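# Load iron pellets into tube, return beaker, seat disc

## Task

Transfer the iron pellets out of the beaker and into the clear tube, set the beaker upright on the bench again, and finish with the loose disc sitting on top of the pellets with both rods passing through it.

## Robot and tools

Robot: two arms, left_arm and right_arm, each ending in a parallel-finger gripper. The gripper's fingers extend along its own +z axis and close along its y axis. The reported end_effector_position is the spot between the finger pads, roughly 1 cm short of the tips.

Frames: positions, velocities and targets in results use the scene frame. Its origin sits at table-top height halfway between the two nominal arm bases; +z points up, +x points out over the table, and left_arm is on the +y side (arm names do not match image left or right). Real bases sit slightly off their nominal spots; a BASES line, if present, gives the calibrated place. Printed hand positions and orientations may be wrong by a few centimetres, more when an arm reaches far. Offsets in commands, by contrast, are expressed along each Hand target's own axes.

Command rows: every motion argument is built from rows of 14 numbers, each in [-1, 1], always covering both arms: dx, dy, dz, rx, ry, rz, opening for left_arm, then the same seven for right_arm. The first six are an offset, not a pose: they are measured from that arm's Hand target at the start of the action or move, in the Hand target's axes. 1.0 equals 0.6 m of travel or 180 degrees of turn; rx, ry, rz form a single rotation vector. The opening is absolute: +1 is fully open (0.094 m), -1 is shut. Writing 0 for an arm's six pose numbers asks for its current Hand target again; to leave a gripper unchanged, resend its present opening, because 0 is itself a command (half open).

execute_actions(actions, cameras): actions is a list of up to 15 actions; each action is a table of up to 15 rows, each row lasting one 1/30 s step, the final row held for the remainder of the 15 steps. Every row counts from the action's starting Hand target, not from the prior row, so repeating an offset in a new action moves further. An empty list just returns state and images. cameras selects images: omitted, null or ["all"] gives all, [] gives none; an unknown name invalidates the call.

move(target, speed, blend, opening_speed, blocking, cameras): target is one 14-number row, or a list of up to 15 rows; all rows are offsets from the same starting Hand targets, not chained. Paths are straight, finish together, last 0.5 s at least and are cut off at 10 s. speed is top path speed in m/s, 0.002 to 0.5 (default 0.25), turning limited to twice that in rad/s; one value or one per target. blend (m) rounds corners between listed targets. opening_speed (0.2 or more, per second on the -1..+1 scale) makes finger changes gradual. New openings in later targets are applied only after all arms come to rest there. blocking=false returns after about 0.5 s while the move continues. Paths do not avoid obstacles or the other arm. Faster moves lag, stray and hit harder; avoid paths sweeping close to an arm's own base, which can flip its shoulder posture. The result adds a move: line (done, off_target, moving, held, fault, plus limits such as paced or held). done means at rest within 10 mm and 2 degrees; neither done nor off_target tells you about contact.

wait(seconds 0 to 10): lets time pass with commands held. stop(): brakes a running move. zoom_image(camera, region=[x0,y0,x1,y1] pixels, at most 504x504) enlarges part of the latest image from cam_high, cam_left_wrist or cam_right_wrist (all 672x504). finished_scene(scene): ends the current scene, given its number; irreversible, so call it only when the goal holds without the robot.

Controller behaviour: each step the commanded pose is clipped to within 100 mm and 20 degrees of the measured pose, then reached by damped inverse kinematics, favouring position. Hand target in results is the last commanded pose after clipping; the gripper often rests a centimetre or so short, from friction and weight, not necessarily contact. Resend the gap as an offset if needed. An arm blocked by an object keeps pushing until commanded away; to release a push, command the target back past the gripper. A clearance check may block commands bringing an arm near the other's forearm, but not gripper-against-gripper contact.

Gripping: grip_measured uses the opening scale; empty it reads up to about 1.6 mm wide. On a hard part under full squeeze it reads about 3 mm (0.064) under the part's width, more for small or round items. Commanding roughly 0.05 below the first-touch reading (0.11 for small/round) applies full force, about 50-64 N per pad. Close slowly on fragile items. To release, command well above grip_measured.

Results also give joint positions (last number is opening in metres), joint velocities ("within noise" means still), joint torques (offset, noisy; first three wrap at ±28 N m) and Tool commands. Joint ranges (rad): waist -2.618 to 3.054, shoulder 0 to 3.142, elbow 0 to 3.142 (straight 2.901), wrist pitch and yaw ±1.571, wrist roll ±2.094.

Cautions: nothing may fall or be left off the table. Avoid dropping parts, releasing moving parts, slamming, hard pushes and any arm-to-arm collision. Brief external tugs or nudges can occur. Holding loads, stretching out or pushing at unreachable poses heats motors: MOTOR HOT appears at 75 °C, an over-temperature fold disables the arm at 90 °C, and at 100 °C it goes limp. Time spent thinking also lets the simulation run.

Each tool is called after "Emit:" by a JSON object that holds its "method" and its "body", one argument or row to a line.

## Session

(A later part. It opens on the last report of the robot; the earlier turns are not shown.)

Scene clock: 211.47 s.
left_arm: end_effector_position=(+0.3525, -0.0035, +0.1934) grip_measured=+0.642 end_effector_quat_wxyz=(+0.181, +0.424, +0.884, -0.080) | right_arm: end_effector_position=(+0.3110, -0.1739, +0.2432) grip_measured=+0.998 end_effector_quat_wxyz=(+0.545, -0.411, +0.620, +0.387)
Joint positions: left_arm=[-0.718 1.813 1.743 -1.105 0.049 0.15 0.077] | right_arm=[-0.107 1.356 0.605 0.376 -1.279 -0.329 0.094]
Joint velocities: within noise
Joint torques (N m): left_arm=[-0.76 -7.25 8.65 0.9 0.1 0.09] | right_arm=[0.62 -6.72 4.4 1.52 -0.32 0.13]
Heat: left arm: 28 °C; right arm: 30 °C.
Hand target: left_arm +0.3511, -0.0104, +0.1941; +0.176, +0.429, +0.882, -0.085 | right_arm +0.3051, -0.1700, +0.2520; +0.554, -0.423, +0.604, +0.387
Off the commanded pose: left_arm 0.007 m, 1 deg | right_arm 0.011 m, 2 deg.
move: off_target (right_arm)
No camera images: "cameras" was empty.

Emit:
{"method": "move", "body": {
  "target": [-0.00018, -0.0010, 0.00006, 0.00016, 0, 0.0004, 0.5, 0, 0, 0, 0, 0, 0, 1.0],
  "speed": 0.02,
  "cameras": []
}}

Emit:
{"method": "move", "body": {
  "target": [-0.00018, -0.0010, 0.00006, 0.00016, 0, 0.0004, 0.5, 0, 0, 0, 0, 0, 0, 1.0],
  "speed": 0.02,
  "cameras": []
}}

Scene clock: 212.83 s.
left_arm: end_effector_position=(+0.3525, -0.0035, +0.1934) grip_measured=+0.642 end_effector_quat_wxyz=(+0.181, +0.424, +0.884, -0.080) | right_arm: end_effector_position=(+0.3110, -0.1739, +0.2432) grip_measured=+0.998 end_effector_quat_wxyz=(+0.545, -0.411, +0.620, +0.387)
Joint positions: left_arm=[-0.718 1.813 1.743 -1.105 0.049 0.15 0.077] | right_arm=[-0.107 1.356 0.605 0.376 -1.279 -0.329 0.094]
Joint velocities: within noise
Joint torques (N m): left_arm=[-0.83 -7.23 8.75 0.96 0.09 0.04] | right_arm=[0.66 -6.58 4.37 1.49 -0.32 0.15]
Heat: left arm: 28 °C; right arm: 30 °C.
Hand target: left_arm +0.3507, -0.0109, +0.1941; +0.176, +0.430, +0.882, -0.085 | right_arm +0.3051, -0.1700, +0.2520; +0.554, -0.423, +0.604, +0.387
Off the commanded pose: left_arm 0.008 m, 1 deg | right_arm 0.011 m, 2 deg.
move: off_target (right_arm)
No camera images: "cameras" was empty.

Scene clock: 213.83 s.
left_arm: end_effector_position=(+0.3525, -0.0035, +0.1934) grip_measured=+0.642 end_effector_quat_wxyz=(+0.181, +0.424, +0.884, -0.080) | right_arm: end_effector_position=(+0.3110, -0.1739, +0.2432) grip_measured=+0.998 end_effector_quat_wxyz=(+0.545, -0.411, +0.620, +0.387)
Joint positions: left_arm=[-0.718 1.813 1.743 -1.105 0.049 0.15 0.077] | right_arm=[-0.107 1.356 0.605 0.376 -1.279 -0.329 0.094]
Joint velocities: within noise
Joint torques (N m): left_arm=[-0.9 -6.95 8.65 0.96 0.1 0.03] | right_arm=[0.72 -6.72 4.45 1.52 -0.37 0.14]
Heat: left arm: 28 °C; right arm: 30 °C.
Hand target: left_arm +0.3503, -0.0114, +0.1941; +0.176, +0.430, +0.881, -0.085 | right_arm +0.3051, -0.1700, +0.2520; +0.554, -0.423, +0.604, +0.387
Off the commanded pose: left_arm 0.008 m, 1 deg | right_arm 0.011 m, 2 deg.
move: off_target (right_arm)
No camera images: "cameras" was empty.

Emit:
{"method": "move", "body": {
  "target": [-0.00014, -0.0008, 0.00005, 0.00013, 0, 0.0003, 0.5, 0, 0, 0, 0, 0, 0, 1.0],
  "speed": 0.02,
  "cameras": []
}}

Emit:
{"method": "move", "body": {
  "target": [-0.00014, -0.0008, 0.00005, 0.00013, 0, 0.0003, 0.5, 0, 0, 0, 0, 0, 0, 1.0],
  "speed": 0.02,
  "cameras": ["cam_left_wrist", "cam_right_wrist"]
}}

Scene clock: 215.17 s.
left_arm: end_effector_position=(+0.3525, -0.0035, +0.1934) grip_measured=+0.642 end_effector_quat_wxyz=(+0.181, +0.424, +0.884, -0.080) | right_arm: end_effector_position=(+0.3110, -0.1739, +0.2432) grip_measured=+0.998 end_effector_quat_wxyz=(+0.545, -0.411, +0.620, +0.387)
Joint positions: left_arm=[-0.718 1.813 1.743 -1.105 0.049 0.15 0.077] | right_arm=[-0.107 1.356 0.605 0.376 -1.279 -0.329 0.094]
Joint velocities: within noise
Joint torques (N m): left_arm=[-1.21 -7.21 8.87 0.97 0.1 0.04] | right_arm=[0.59 -6.75 4.38 1.47 -0.31 0.12]
Heat: left arm: 28 °C; right arm: 30 °C.
Hand target: left_arm +0.3499, -0.0117, +0.1941; +0.176, +0.431, +0.881, -0.085 | right_arm +0.3051, -0.1700, +0.2520; +0.554, -0.423, +0.604, +0.387
Off the commanded pose: left_arm 0.009 m, 1 deg | right_arm 0.011 m, 2 deg.
move: off_target (right_arm)
No camera images: "cameras" was empty.

Scene clock: 216.33 s.
left_arm: end_effector_position=(+0.3507, -0.0054, +0.1934) grip_measured=+0.642 end_effector_quat_wxyz=(+0.181, +0.427, +0.883, -0.080) | right_arm: end_effector_position=(+0.3110, -0.1739, +0.2432) grip_measured=+0.998 end_effector_quat_wxyz=(+0.545, -0.411, +0.620, +0.387)
Joint positions: left_arm=[-0.724 1.813 1.743 -1.105 0.049 0.15 0.077] | right_arm=[-0.107 1.356 0.605 0.376 -1.279 -0.329 0.094]
Joint velocities: within noise
Joint torques (N m): left_arm=[-0.9 -7.43 8.72 0.91 0.11 -0.01] | right_arm=[0.75 -6.65 4.33 1.51 -0.32 0.11]
Heat: left arm: 28 °C; right arm: 30 °C.
Hand target: left_arm +0.3496, -0.0121, +0.1941; +0.176, +0.431, +0.881, -0.085 | right_arm +0.3051, -0.1700, +0.2520; +0.554, -0.423, +0.604, +0.387
Off the commanded pose: left_arm 0.007 m, 1 deg | right_arm 0.011 m, 2 deg.
move: off_target (right_arm)
Images, in order (width x height): cam_left_wrist 672x504, cam_right_wrist 672x504.

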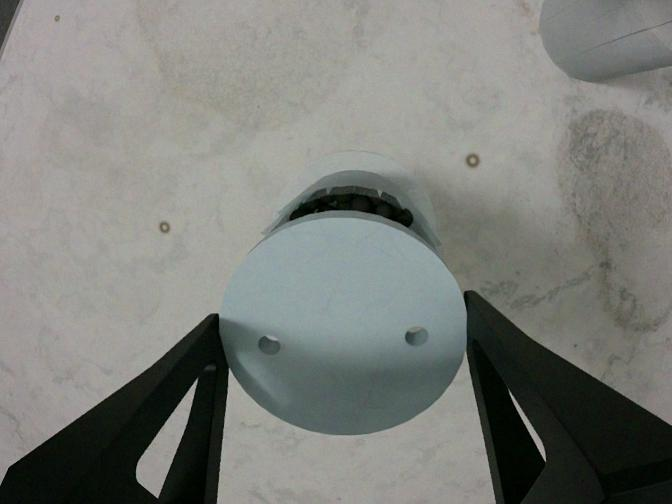

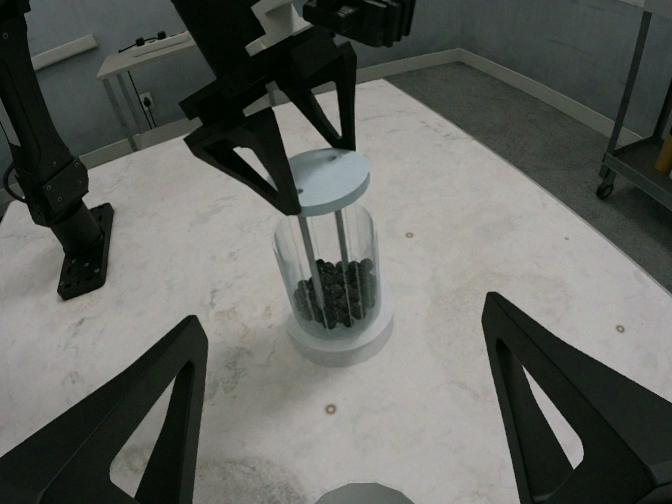

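Emit:
{"method": "zoom_image", "body": {
  "camera": "cam_right_wrist",
  "region": [270, 140, 370, 240]
}}

Emit:
{"method": "zoom_image", "body": {
  "camera": "cam_left_wrist",
  "region": [245, 315, 295, 365]
}}

Emit:
{"method": "zoom_image", "body": {
  "camera": "cam_left_wrist",
  "region": [390, 310, 440, 360]
}}

Scaled by 5.040 from the camera's 672x504 image, which has a finer 960x720 frame.

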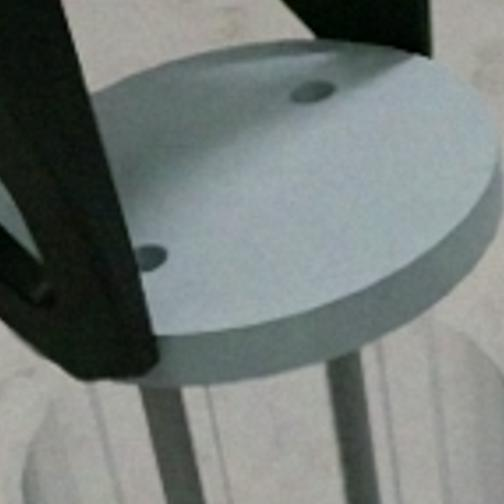

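Scaled by 10.080 from the camera's 672x504 image, which has a finer 960x720 frame.

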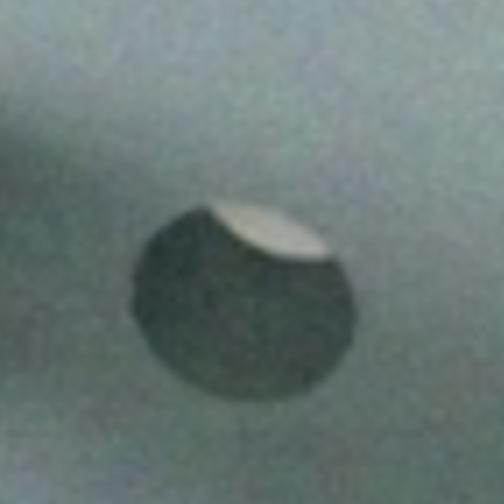

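Scaled by 10.080 from the camera's 672x504 image, which has a finer 960x720 frame.

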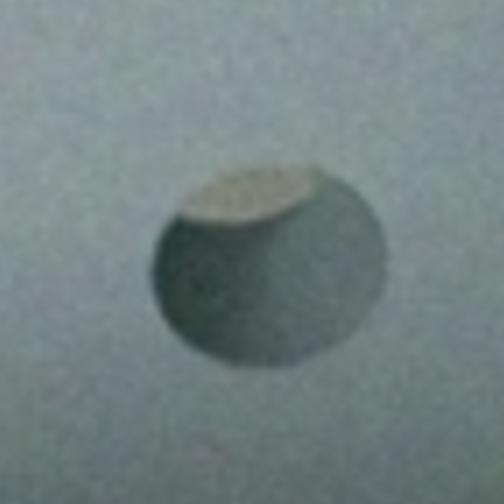

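Emit:
{"method": "move", "body": {
  "target": [0.01077, 0.00517, 0.02732, -0.00085, 0, -0.00205, 0.5, 0, 0, 0, 0, 0, 0, 1.0],
  "speed": 0.02,
  "cameras": ["cam_left_wrist", "cam_right_wrist"]
}}

Scene clock: 219.87 s.
left_arm: end_effector_position=(+0.3496, -0.0026, +0.1818) grip_measured=+0.642 end_effector_quat_wxyz=(+0.172, +0.426, +0.885, -0.077) | right_arm: end_effector_position=(+0.3110, -0.1739, +0.2432) grip_measured=+0.998 end_effector_quat_wxyz=(+0.545, -0.411, +0.620, +0.387)
Joint positions: left_arm=[-0.721 1.813 1.703 -1.084 0.049 0.15 0.077] | right_arm=[-0.107 1.356 0.605 0.376 -1.279 -0.329 0.094]
Joint velocities: within noise
Joint torques (N m): left_arm=[-0.17 -7.86 5.59 1.36 0.09 0.04] | right_arm=[0.59 -6.71 4.48 1.49 -0.31 0.12]
Heat: left arm: 28 °C; right arm: 30 °C.
Hand target: left_arm +0.3523, -0.0104, +0.1765; +0.176, +0.428, +0.882, -0.084 | right_arm +0.3051, -0.1700, +0.2520; +0.554, -0.423, +0.604, +0.387
Off the commanded pose: left_arm 0.010 m, 1 deg | right_arm 0.011 m, 2 deg.
move: off_target (right_arm)
Images, in order (width x height): cam_left_wrist 672x504, cam_right_wrist 672x504.

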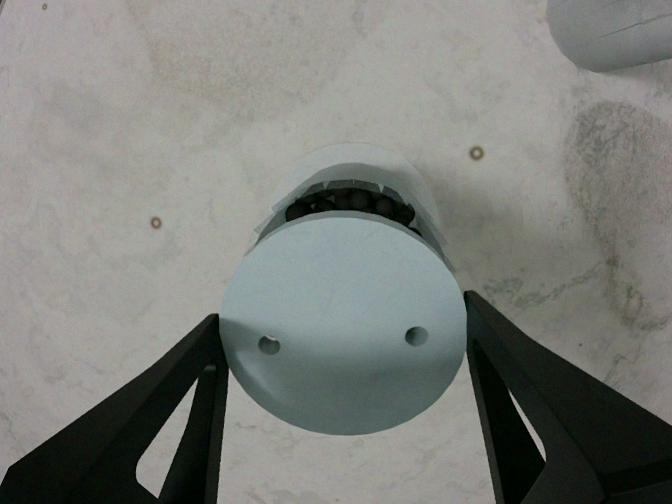

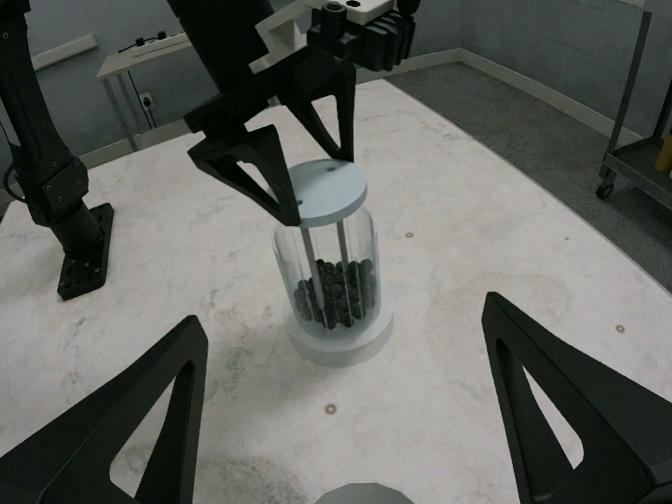

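Emit:
{"method": "zoom_image", "body": {
  "camera": "cam_right_wrist",
  "region": [270, 150, 370, 250]
}}

Emit:
{"method": "zoom_image", "body": {
  "camera": "cam_left_wrist",
  "region": [245, 315, 295, 365]
}}

Emit:
{"method": "zoom_image", "body": {
  "camera": "cam_left_wrist",
  "region": [390, 310, 440, 360]
}}

Scaled by 5.040 from the camera's 672x504 image, which has a finer 960x720 frame.

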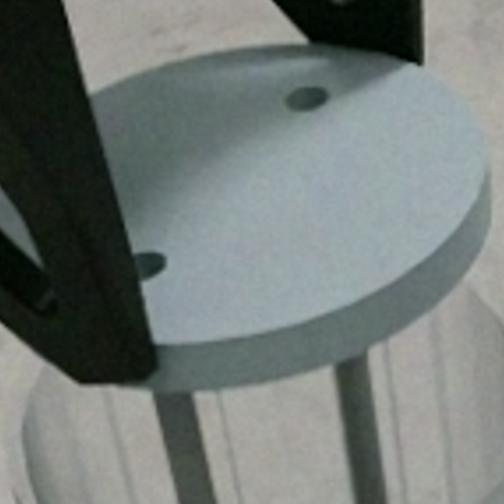

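Scaled by 10.080 from the camera's 672x504 image, which has a finer 960x720 frame.

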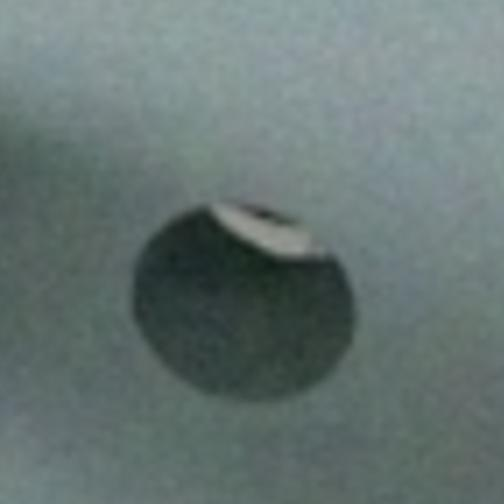

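Scaled by 10.080 from the camera's 672x504 image, which has a finer 960x720 frame.

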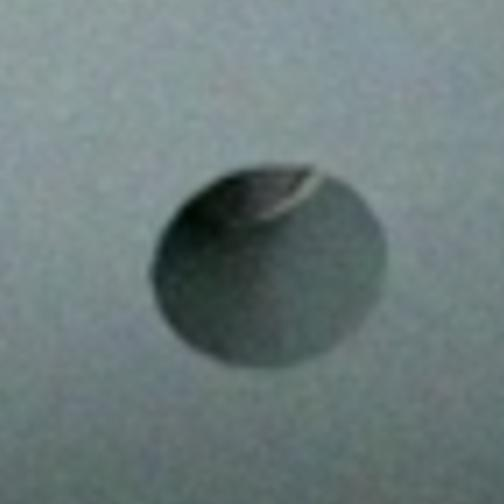

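Emit:
{"method": "zoom_image", "body": {
  "camera": "cam_left_wrist",
  "region": [402, 322, 432, 352]
}}

Emit:
{"method": "zoom_image", "body": {
  "camera": "cam_left_wrist",
  "region": [255, 330, 285, 360]
}}

Scaled by 16.800 from the camera's 672x504 image, which has a finer 960x720 frame.

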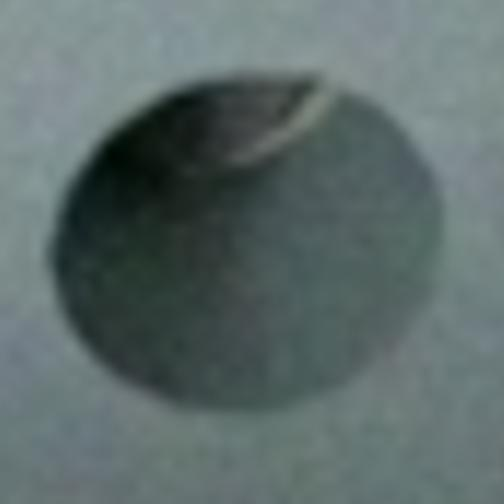

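Scaled by 16.800 from the camera's 672x504 image, which has a finer 960x720 frame.

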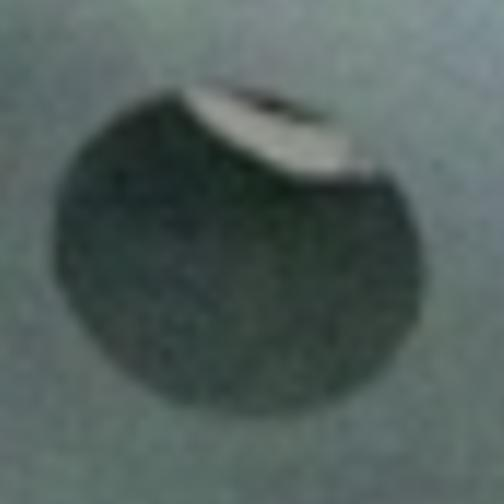

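Emit:
{"method": "zoom_image", "body": {
  "camera": "cam_right_wrist",
  "region": [290, 210, 350, 270]
}}

Emit:
{"method": "zoom_image", "body": {
  "camera": "cam_right_wrist",
  "region": [290, 160, 350, 220]
}}

Scaled by 8.400 from the camera's 672x504 image, which has a finer 960x720 frame.

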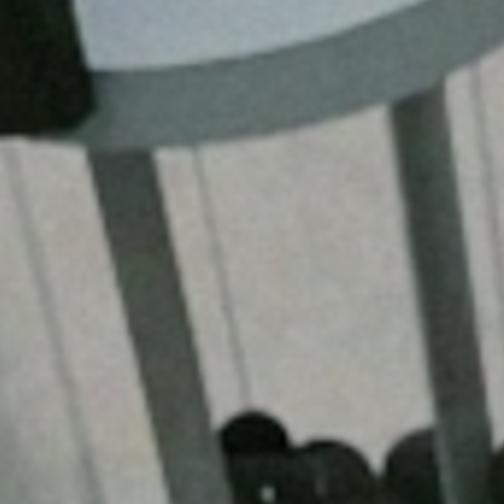

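Scaled by 8.400 from the camera's 672x504 image, which has a finer 960x720 frame.

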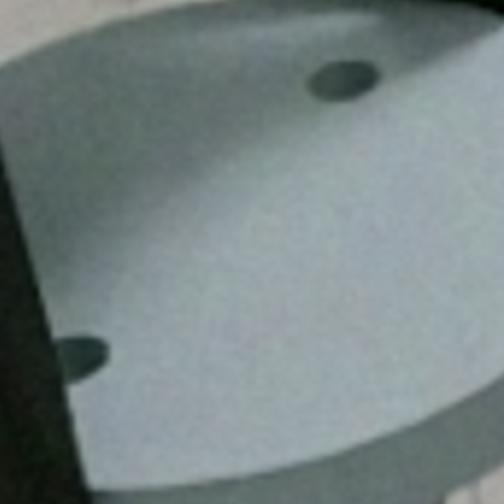

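Emit:
{"method": "move", "body": {
  "target": [0, 0, 0, 0.00382, 0, 0.00922, 0.5, 0, 0, 0, 0, 0, 0, 1.0],
  "speed": 0.03,
  "cameras": ["cam_left_wrist", "cam_right_wrist"]
}}

Scene clock: 231.90 s.
left_arm: end_effector_position=(+0.3496, -0.0030, +0.1819) grip_measured=+0.642 end_effector_quat_wxyz=(+0.173, +0.433, +0.881, -0.077) | right_arm: end_effector_position=(+0.3110, -0.1739, +0.2432) grip_measured=+0.998 end_effector_quat_wxyz=(+0.545, -0.411, +0.620, +0.387)
Joint positions: left_arm=[-0.721 1.813 1.703 -1.082 0.051 0.167 0.077] | right_arm=[-0.107 1.356 0.605 0.376 -1.279 -0.329 0.094]
Joint velocities: within noise
Joint torques (N m): left_arm=[0.42 -7.72 5.87 1.34 0.28 0.07] | right_arm=[0.77 -6.6 4.41 1.48 -0.32 0.17]
Heat: left arm: 27 °C; right arm: 30 °C.
Hand target: left_arm +0.3523, -0.0104, +0.1765; +0.175, +0.442, +0.876, -0.087 | right_arm +0.3051, -0.1700, +0.2520; +0.554, -0.423, +0.604, +0.387
Off the commanded pose: left_arm 0.010 m, 2 deg | right_arm 0.011 m, 2 deg.
move: off_target (right_arm)
Images, in order (width x height): cam_left_wrist 672x504, cam_right_wrist 672x504.

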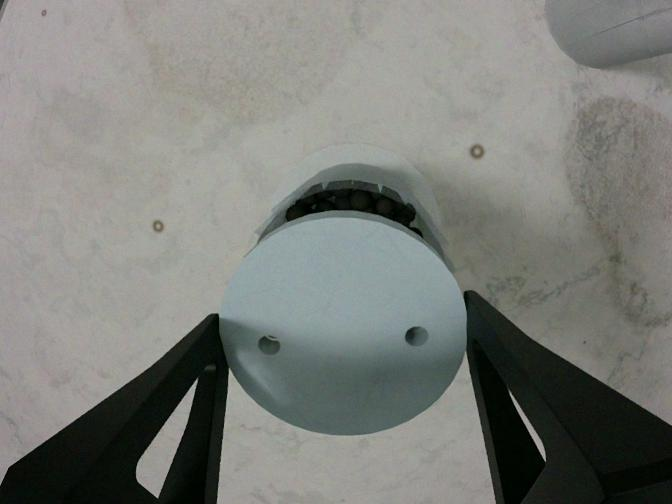

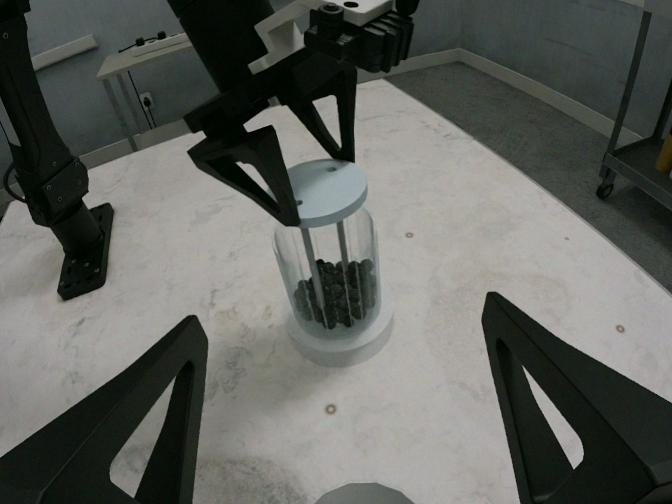

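Emit:
{"method": "zoom_image", "body": {
  "camera": "cam_left_wrist",
  "region": [402, 322, 432, 352]
}}

Emit:
{"method": "zoom_image", "body": {
  "camera": "cam_left_wrist",
  "region": [255, 330, 285, 360]
}}

Emit:
{"method": "zoom_image", "body": {
  "camera": "cam_right_wrist",
  "region": [290, 210, 350, 270]
}}

Emit:
{"method": "zoom_image", "body": {
  "camera": "cam_right_wrist",
  "region": [290, 160, 350, 220]
}}

Scaled by 16.800 from the camera's 672x504 image, which has a finer 960x720 frame.

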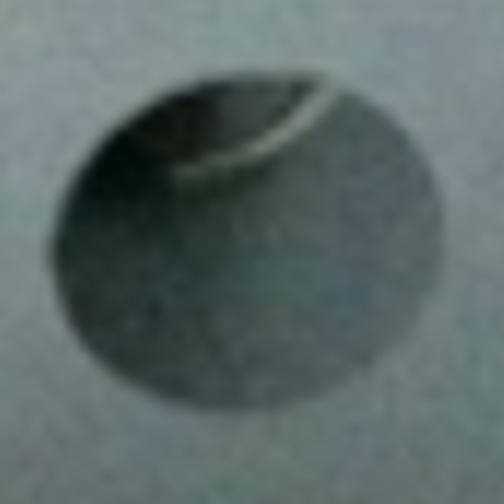

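Scaled by 16.800 from the camera's 672x504 image, which has a finer 960x720 frame.

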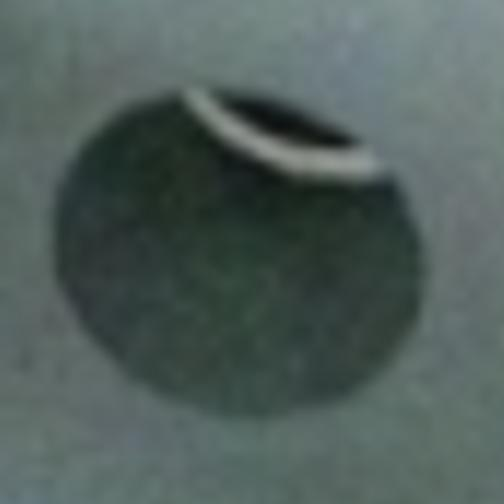

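Scaled by 8.400 from the camera's 672x504 image, which has a finer 960x720 frame.

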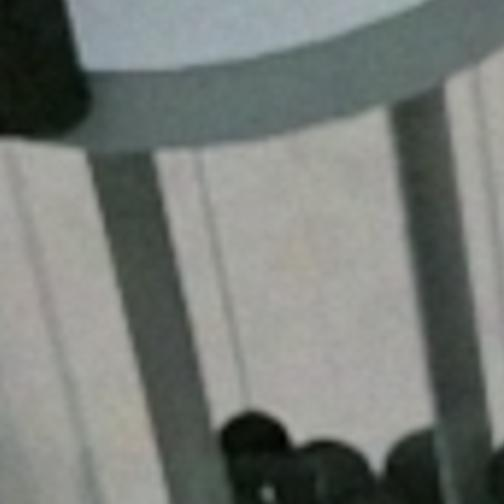

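Scaled by 8.400 from the camera's 672x504 image, which has a finer 960x720 frame.

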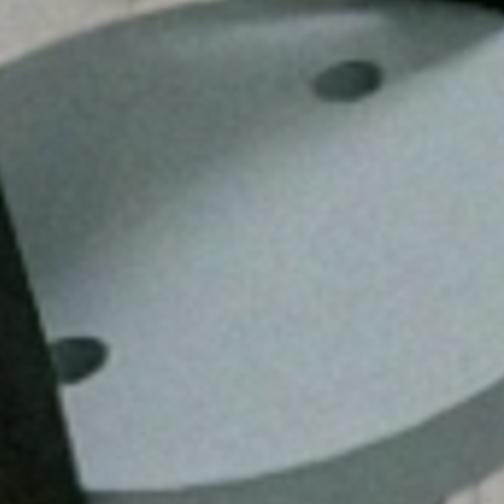

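Emit:
{"method": "move", "body": {
  "target": [0.0077, -0.00057, 0.01218, 0, 0, 0, 0.5, 0, 0, 0, 0, 0, 0, 1.0],
  "speed": 0.02,
  "cameras": ["cam_left_wrist", "cam_right_wrist"]
}}

Scene clock: 242.53 s.
left_arm: end_effector_position=(+0.3498, -0.0031, +0.1704) grip_measured=+0.642 end_effector_quat_wxyz=(+0.171, +0.435, +0.881, -0.076) | right_arm: end_effector_position=(+0.3110, -0.1739, +0.2432) grip_measured=+0.998 end_effector_quat_wxyz=(+0.545, -0.411, +0.620, +0.387)
Joint positions: left_arm=[-0.721 1.813 1.658 -1.042 0.051 0.17 0.077] | right_arm=[-0.107 1.356 0.605 0.376 -1.279 -0.329 0.094]
Joint velocities: within noise
Joint torques (N m): left_arm=[0.43 -8.68 5.85 1.29 0.26 0.07] | right_arm=[0.68 -6.74 4.38 1.5 -0.32 0.14]
Heat: left arm: 27 °C; right arm: 30 °C.
Hand target: left_arm +0.3511, -0.0094, +0.1680; +0.175, +0.442, +0.876, -0.087 | right_arm +0.3051, -0.1700, +0.2520; +0.554, -0.423, +0.604, +0.387
Off the commanded pose: left_arm 0.007 m, 2 deg | right_arm 0.011 m, 2 deg.
move: off_target (right_arm)
Images, in order (width x height): cam_left_wrist 672x504, cam_right_wrist 672x504.

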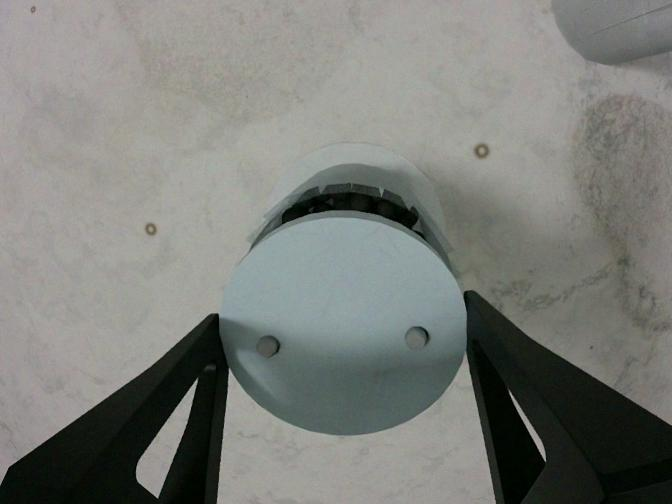

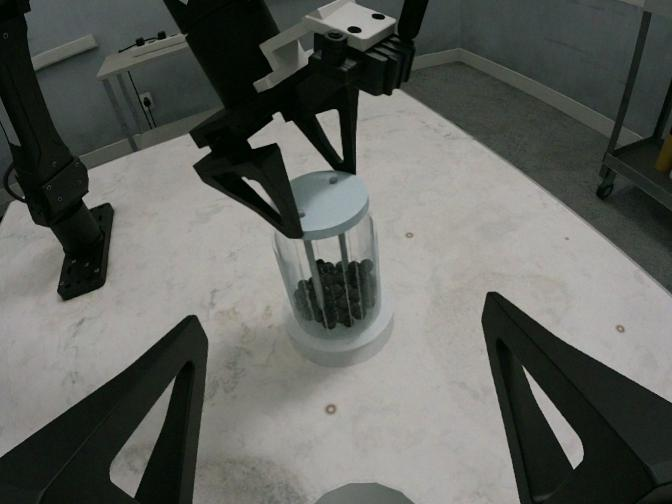

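Emit:
{"method": "move", "body": {
  "target": [0.00639, -0.00004, 0.01542, 0, 0, 0, 0.5, 0, 0, 0, 0, 0, 0, 1.0],
  "speed": 0.02,
  "cameras": ["cam_left_wrist", "cam_right_wrist"]
}}

Scene clock: 244.40 s.
left_arm: end_effector_position=(+0.3500, -0.0033, +0.1598) grip_measured=+0.642 end_effector_quat_wxyz=(+0.171, +0.435, +0.881, -0.076) | right_arm: end_effector_position=(+0.3110, -0.1739, +0.2432) grip_measured=+0.998 end_effector_quat_wxyz=(+0.545, -0.411, +0.620, +0.387)
Joint positions: left_arm=[-0.721 1.813 1.617 -1.002 0.051 0.17 0.077] | right_arm=[-0.107 1.356 0.605 0.376 -1.279 -0.329 0.094]
Joint velocities: within noise
Joint torques (N m): left_arm=[0.39 -8.87 5.79 1.28 0.26 0.11] | right_arm=[0.73 -6.74 4.29 1.49 -0.29 0.13]
Heat: left arm: 27 °C; right arm: 30 °C.
Hand target: left_arm +0.3511, -0.0094, +0.1580; +0.175, +0.442, +0.876, -0.087 | right_arm +0.3051, -0.1700, +0.2520; +0.554, -0.423, +0.604, +0.387
Off the commanded pose: left_arm 0.006 m, 2 deg | right_arm 0.011 m, 2 deg.
move: off_target (right_arm)
Images, in order (width x height): cam_left_wrist 672x504, cam_right_wrist 672x504.

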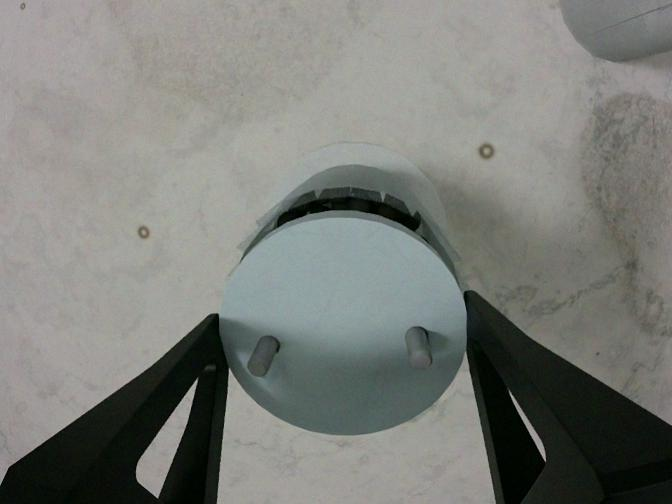

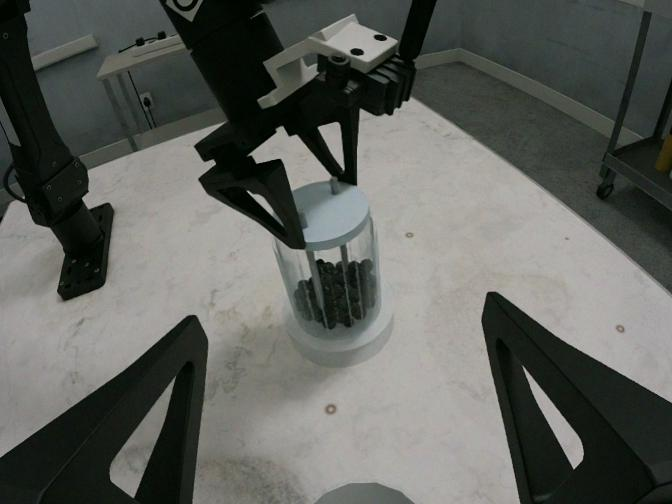

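Emit:
{"method": "move", "body": {
  "target": [0.00735, -0.00005, 0.01774, 0, 0, 0, 0.5, 0, 0, 0, 0, 0, 0, 1.0],
  "speed": 0.02,
  "cameras": ["cam_left_wrist", "cam_right_wrist"]
}}

Scene clock: 245.93 s.
left_arm: end_effector_position=(+0.3502, -0.0035, +0.1482) grip_measured=+0.642 end_effector_quat_wxyz=(+0.171, +0.435, +0.881, -0.076) | right_arm: end_effector_position=(+0.3110, -0.1739, +0.2432) grip_measured=+0.998 end_effector_quat_wxyz=(+0.545, -0.411, +0.620, +0.387)
Joint positions: left_arm=[-0.721 1.813 1.571 -0.956 0.051 0.17 0.077] | right_arm=[-0.107 1.356 0.605 0.376 -1.279 -0.329 0.094]
Joint velocities: within noise
Joint torques (N m): left_arm=[0.28 -8.83 5.74 1.27 0.27 0.07] | right_arm=[0.65 -6.71 4.3 1.51 -0.32 0.16]
Heat: left arm: 27 °C; right arm: 30 °C.
Hand target: left_arm +0.3511, -0.0094, +0.1464; +0.175, +0.442, +0.876, -0.087 | right_arm +0.3051, -0.1700, +0.2520; +0.554, -0.423, +0.604, +0.387
Off the commanded pose: left_arm 0.006 m, 2 deg | right_arm 0.011 m, 2 deg.
move: off_target (right_arm)
Images, in order (width x height): cam_left_wrist 672x504, cam_right_wrist 672x504.

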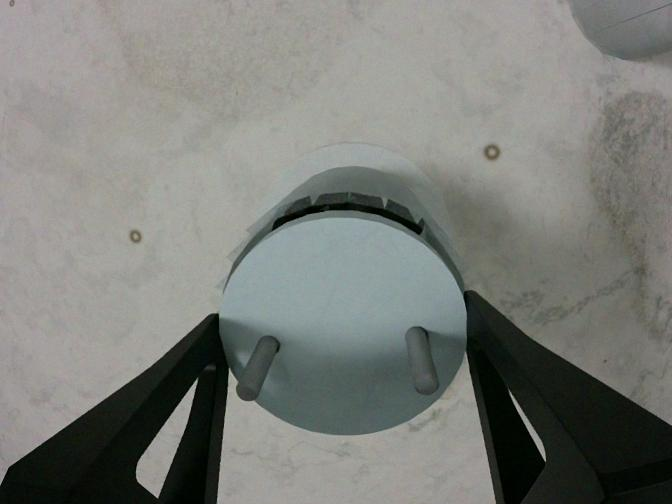

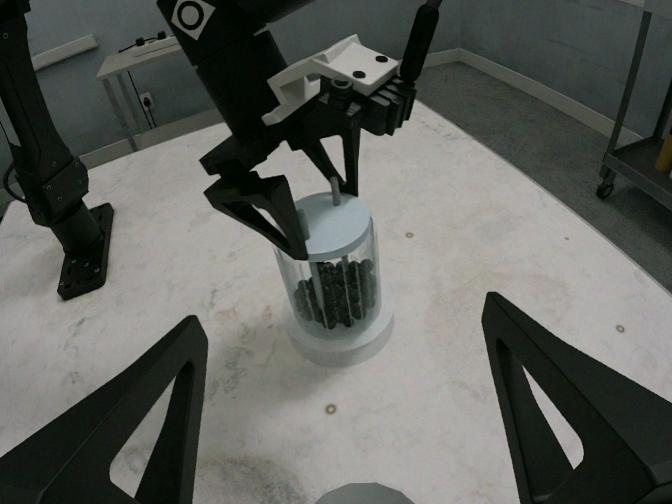

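Emit:
{"method": "zoom_image", "body": {
  "camera": "cam_right_wrist",
  "region": [255, 160, 395, 300]
}}

Emit:
{"method": "zoom_image", "body": {
  "camera": "cam_left_wrist",
  "region": [180, 120, 500, 440]
}}

Scaled by 3.600 from the camera's 672x504 image, which has a finer 960x720 frame.

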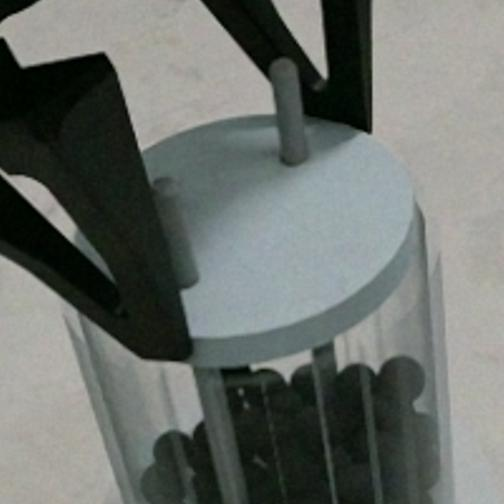

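Scaled by 1.575 from the camera's 672x504 image, which has a finer 960x720 frame.

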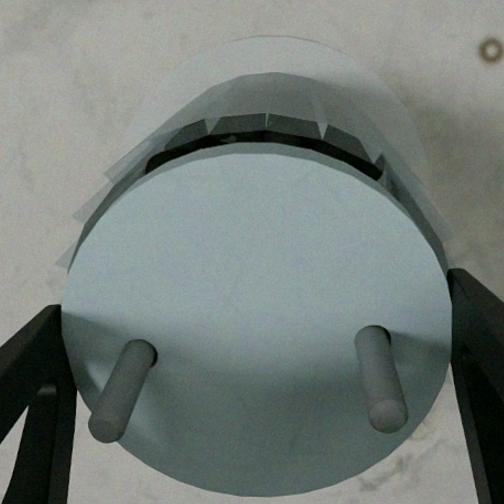

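Emit:
{"method": "move", "body": {
  "target": [0.00077, 0, 0.00185, 0, 0, 0, 0.5, 0, 0, 0, 0, 0, 0, 1.0],
  "speed": 0.02,
  "cameras": []
}}

Scene clock: 247.97 s.
left_arm: end_effector_position=(+0.3502, -0.0035, +0.1470) grip_measured=+0.642 end_effector_quat_wxyz=(+0.171, +0.435, +0.881, -0.076) | right_arm: end_effector_position=(+0.3110, -0.1739, +0.2432) grip_measured=+0.998 end_effector_quat_wxyz=(+0.545, -0.411, +0.620, +0.387)
Joint positions: left_arm=[-0.721 1.813 1.566 -0.952 0.051 0.17 0.077] | right_arm=[-0.107 1.356 0.605 0.376 -1.279 -0.329 0.094]
Joint velocities: within noise
Joint torques (N m): left_arm=[0.47 -8.9 5.68 1.36 0.26 0.04] | right_arm=[0.68 -6.54 4.31 1.5 -0.33 0.12]
Heat: left arm: 27 °C; right arm: 30 °C.
Hand target: left_arm +0.3511, -0.0094, +0.1452; +0.175, +0.442, +0.876, -0.087 | right_arm +0.3051, -0.1700, +0.2520; +0.554, -0.423, +0.604, +0.387
Off the commanded pose: left_arm 0.006 m, 2 deg | right_arm 0.011 m, 2 deg.
move: off_target (right_arm)
No camera images: "cameras" was empty.

Emit:
{"method": "move", "body": {
  "target": [0, 0, 0, 0, 0, 0, 0.88, 0, 0, 0, 0, 0, 0, 1.0],
  "opening_speed": 0.4,
  "speed": 0.05,
  "cameras": ["cam_left_wrist", "cam_right_wrist"]
}}

Scene clock: 249.90 s.
left_arm: end_effector_position=(+0.3493, -0.0049, +0.1473) grip_measured=+0.878 end_effector_quat_wxyz=(+0.170, +0.436, +0.880, -0.080) | right_arm: end_effector_position=(+0.3110, -0.1739, +0.2432) grip_measured=+0.998 end_effector_quat_wxyz=(+0.545, -0.411, +0.620, +0.387)
Joint positions: left_arm=[-0.721 1.813 1.566 -0.95 0.06 0.17 0.088] | right_arm=[-0.107 1.356 0.605 0.376 -1.279 -0.329 0.094]
Joint velocities: within noise
Joint torques (N m): left_arm=[0.65 -8.83 5.68 1.28 0.14 0.07] | right_arm=[0.65 -6.76 4.36 1.51 -0.32 0.16]
Heat: left arm: 27 °C; right arm: 31 °C.
Hand target: left_arm +0.3511, -0.0094, +0.1452; +0.175, +0.442, +0.876, -0.087 | right_arm +0.3051, -0.1700, +0.2520; +0.554, -0.423, +0.604, +0.387
Off the commanded pose: left_arm 0.005 m, 1 deg | right_arm 0.011 m, 2 deg.
move: off_target (right_arm)
Images, in order (width x height): cam_left_wrist 672x504, cam_right_wrist 672x504.

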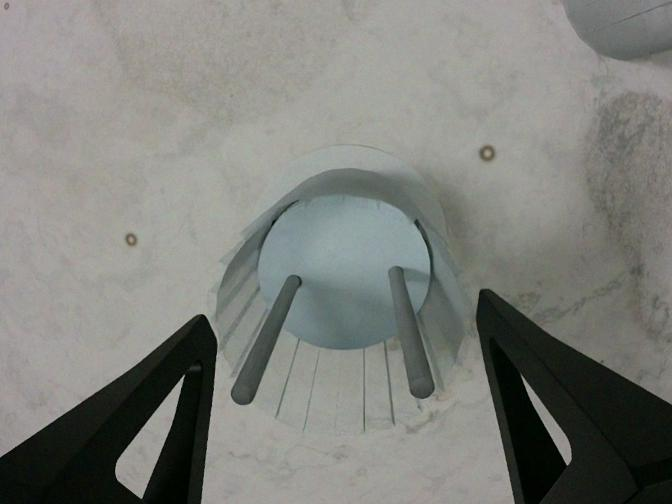

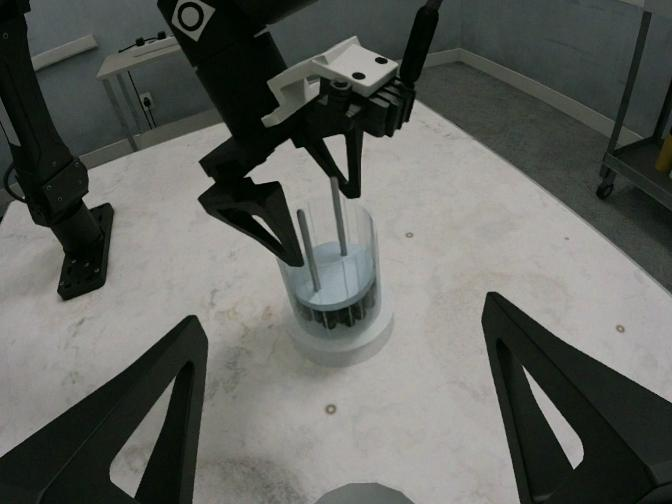

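Emit:
{"method": "move", "body": {
  "target": [-0.0639, 0.0004, -0.15425, 0, 0, 0, 0.88, 0, 0, 0, 0, 0, 0, 1.0],
  "speed": 0.12
}}

Scene clock: 252.37 s.
left_arm: end_effector_position=(+0.3517, -0.0071, +0.2462) grip_measured=+0.878 end_effector_quat_wxyz=(+0.182, +0.435, +0.878, -0.084) | right_arm: end_effector_position=(+0.3110, -0.1739, +0.2432) grip_measured=+0.998 end_effector_quat_wxyz=(+0.545, -0.411, +0.620, +0.387)
Joint positions: left_arm=[-0.721 1.884 2.051 -1.338 0.06 0.17 0.088] | right_arm=[-0.107 1.356 0.605 0.376 -1.279 -0.329 0.094]
Joint velocities: within noise
Joint torques (N m): left_arm=[0.47 -7.79 7.84 0.94 0.18 0.09] | right_arm=[0.62 -6.74 4.27 1.5 -0.32 0.14]
Heat: left arm: 27 °C; right arm: 31 °C.
Hand target: left_arm +0.3512, -0.0094, +0.2454; +0.175, +0.442, +0.876, -0.087 | right_arm +0.3051, -0.1700, +0.2520; +0.554, -0.423, +0.604, +0.387
Off the commanded pose: left_arm 0.002 m, 1 deg | right_arm 0.011 m, 2 deg.
move: off_target (right_arm)

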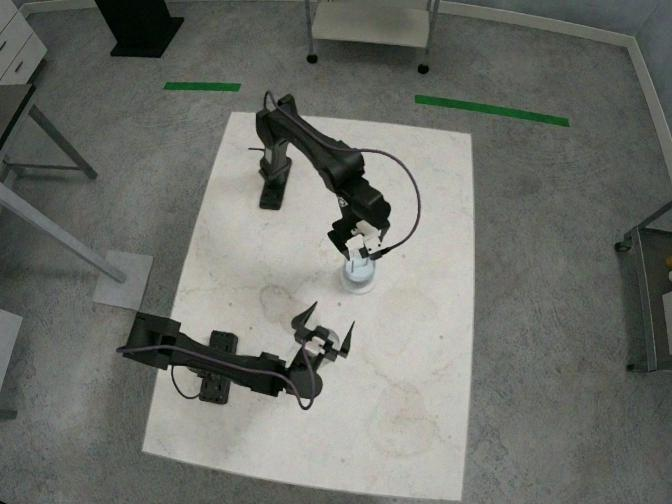

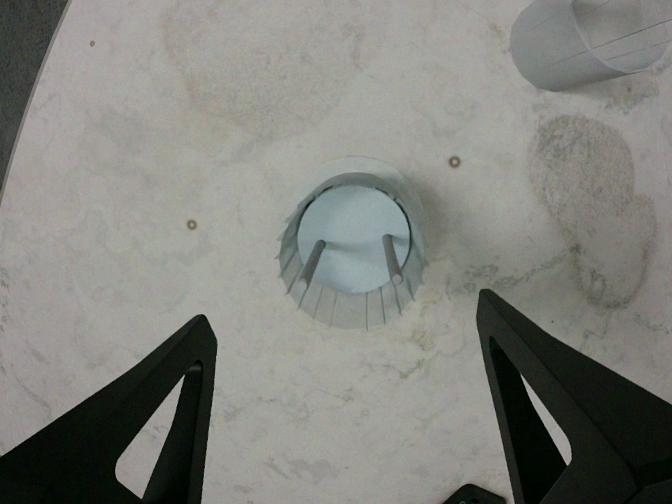

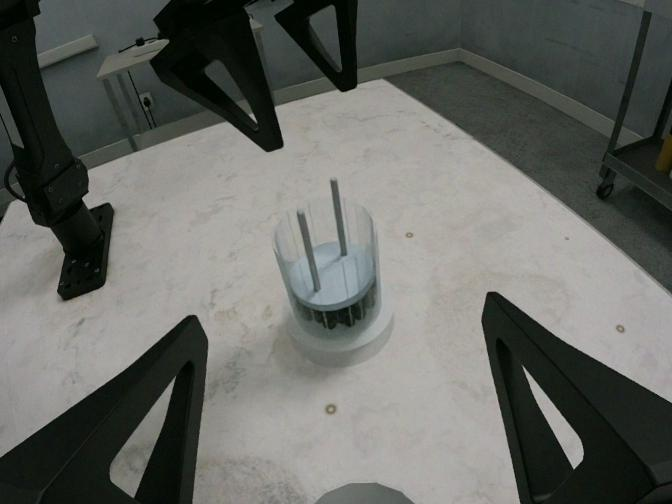

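Emit:
{"method": "zoom_image", "body": {
  "camera": "cam_left_wrist",
  "region": [470, 0, 672, 202]
}}

Emit:
{"method": "zoom_image", "body": {
  "camera": "cam_right_wrist",
  "region": [240, 160, 430, 380]
}}

Emit:
{"method": "zoom_image", "body": {
  "camera": "cam_high",
  "region": [220, 220, 460, 400]
}}

Scaled by 2.495 from the camera's 672x504 image, which has a finer 960x720 frame.

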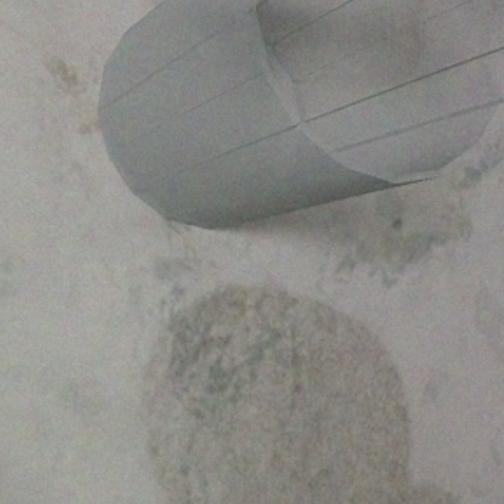

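Scaled by 2.291 from the camera's 672x504 image, which has a finer 960x720 frame.

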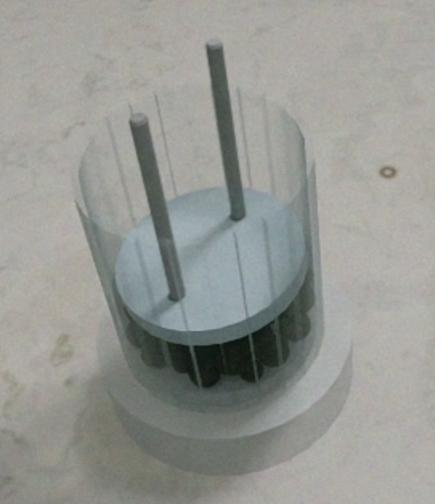

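Scaled by 2.100.

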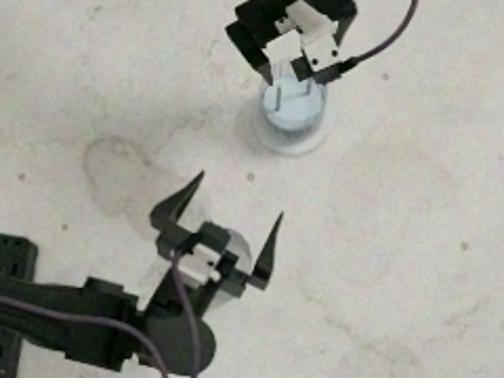

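Emit:
{"method": "finished_scene", "body": {
  "scene": 2
}}

The scene is finished: the task was done.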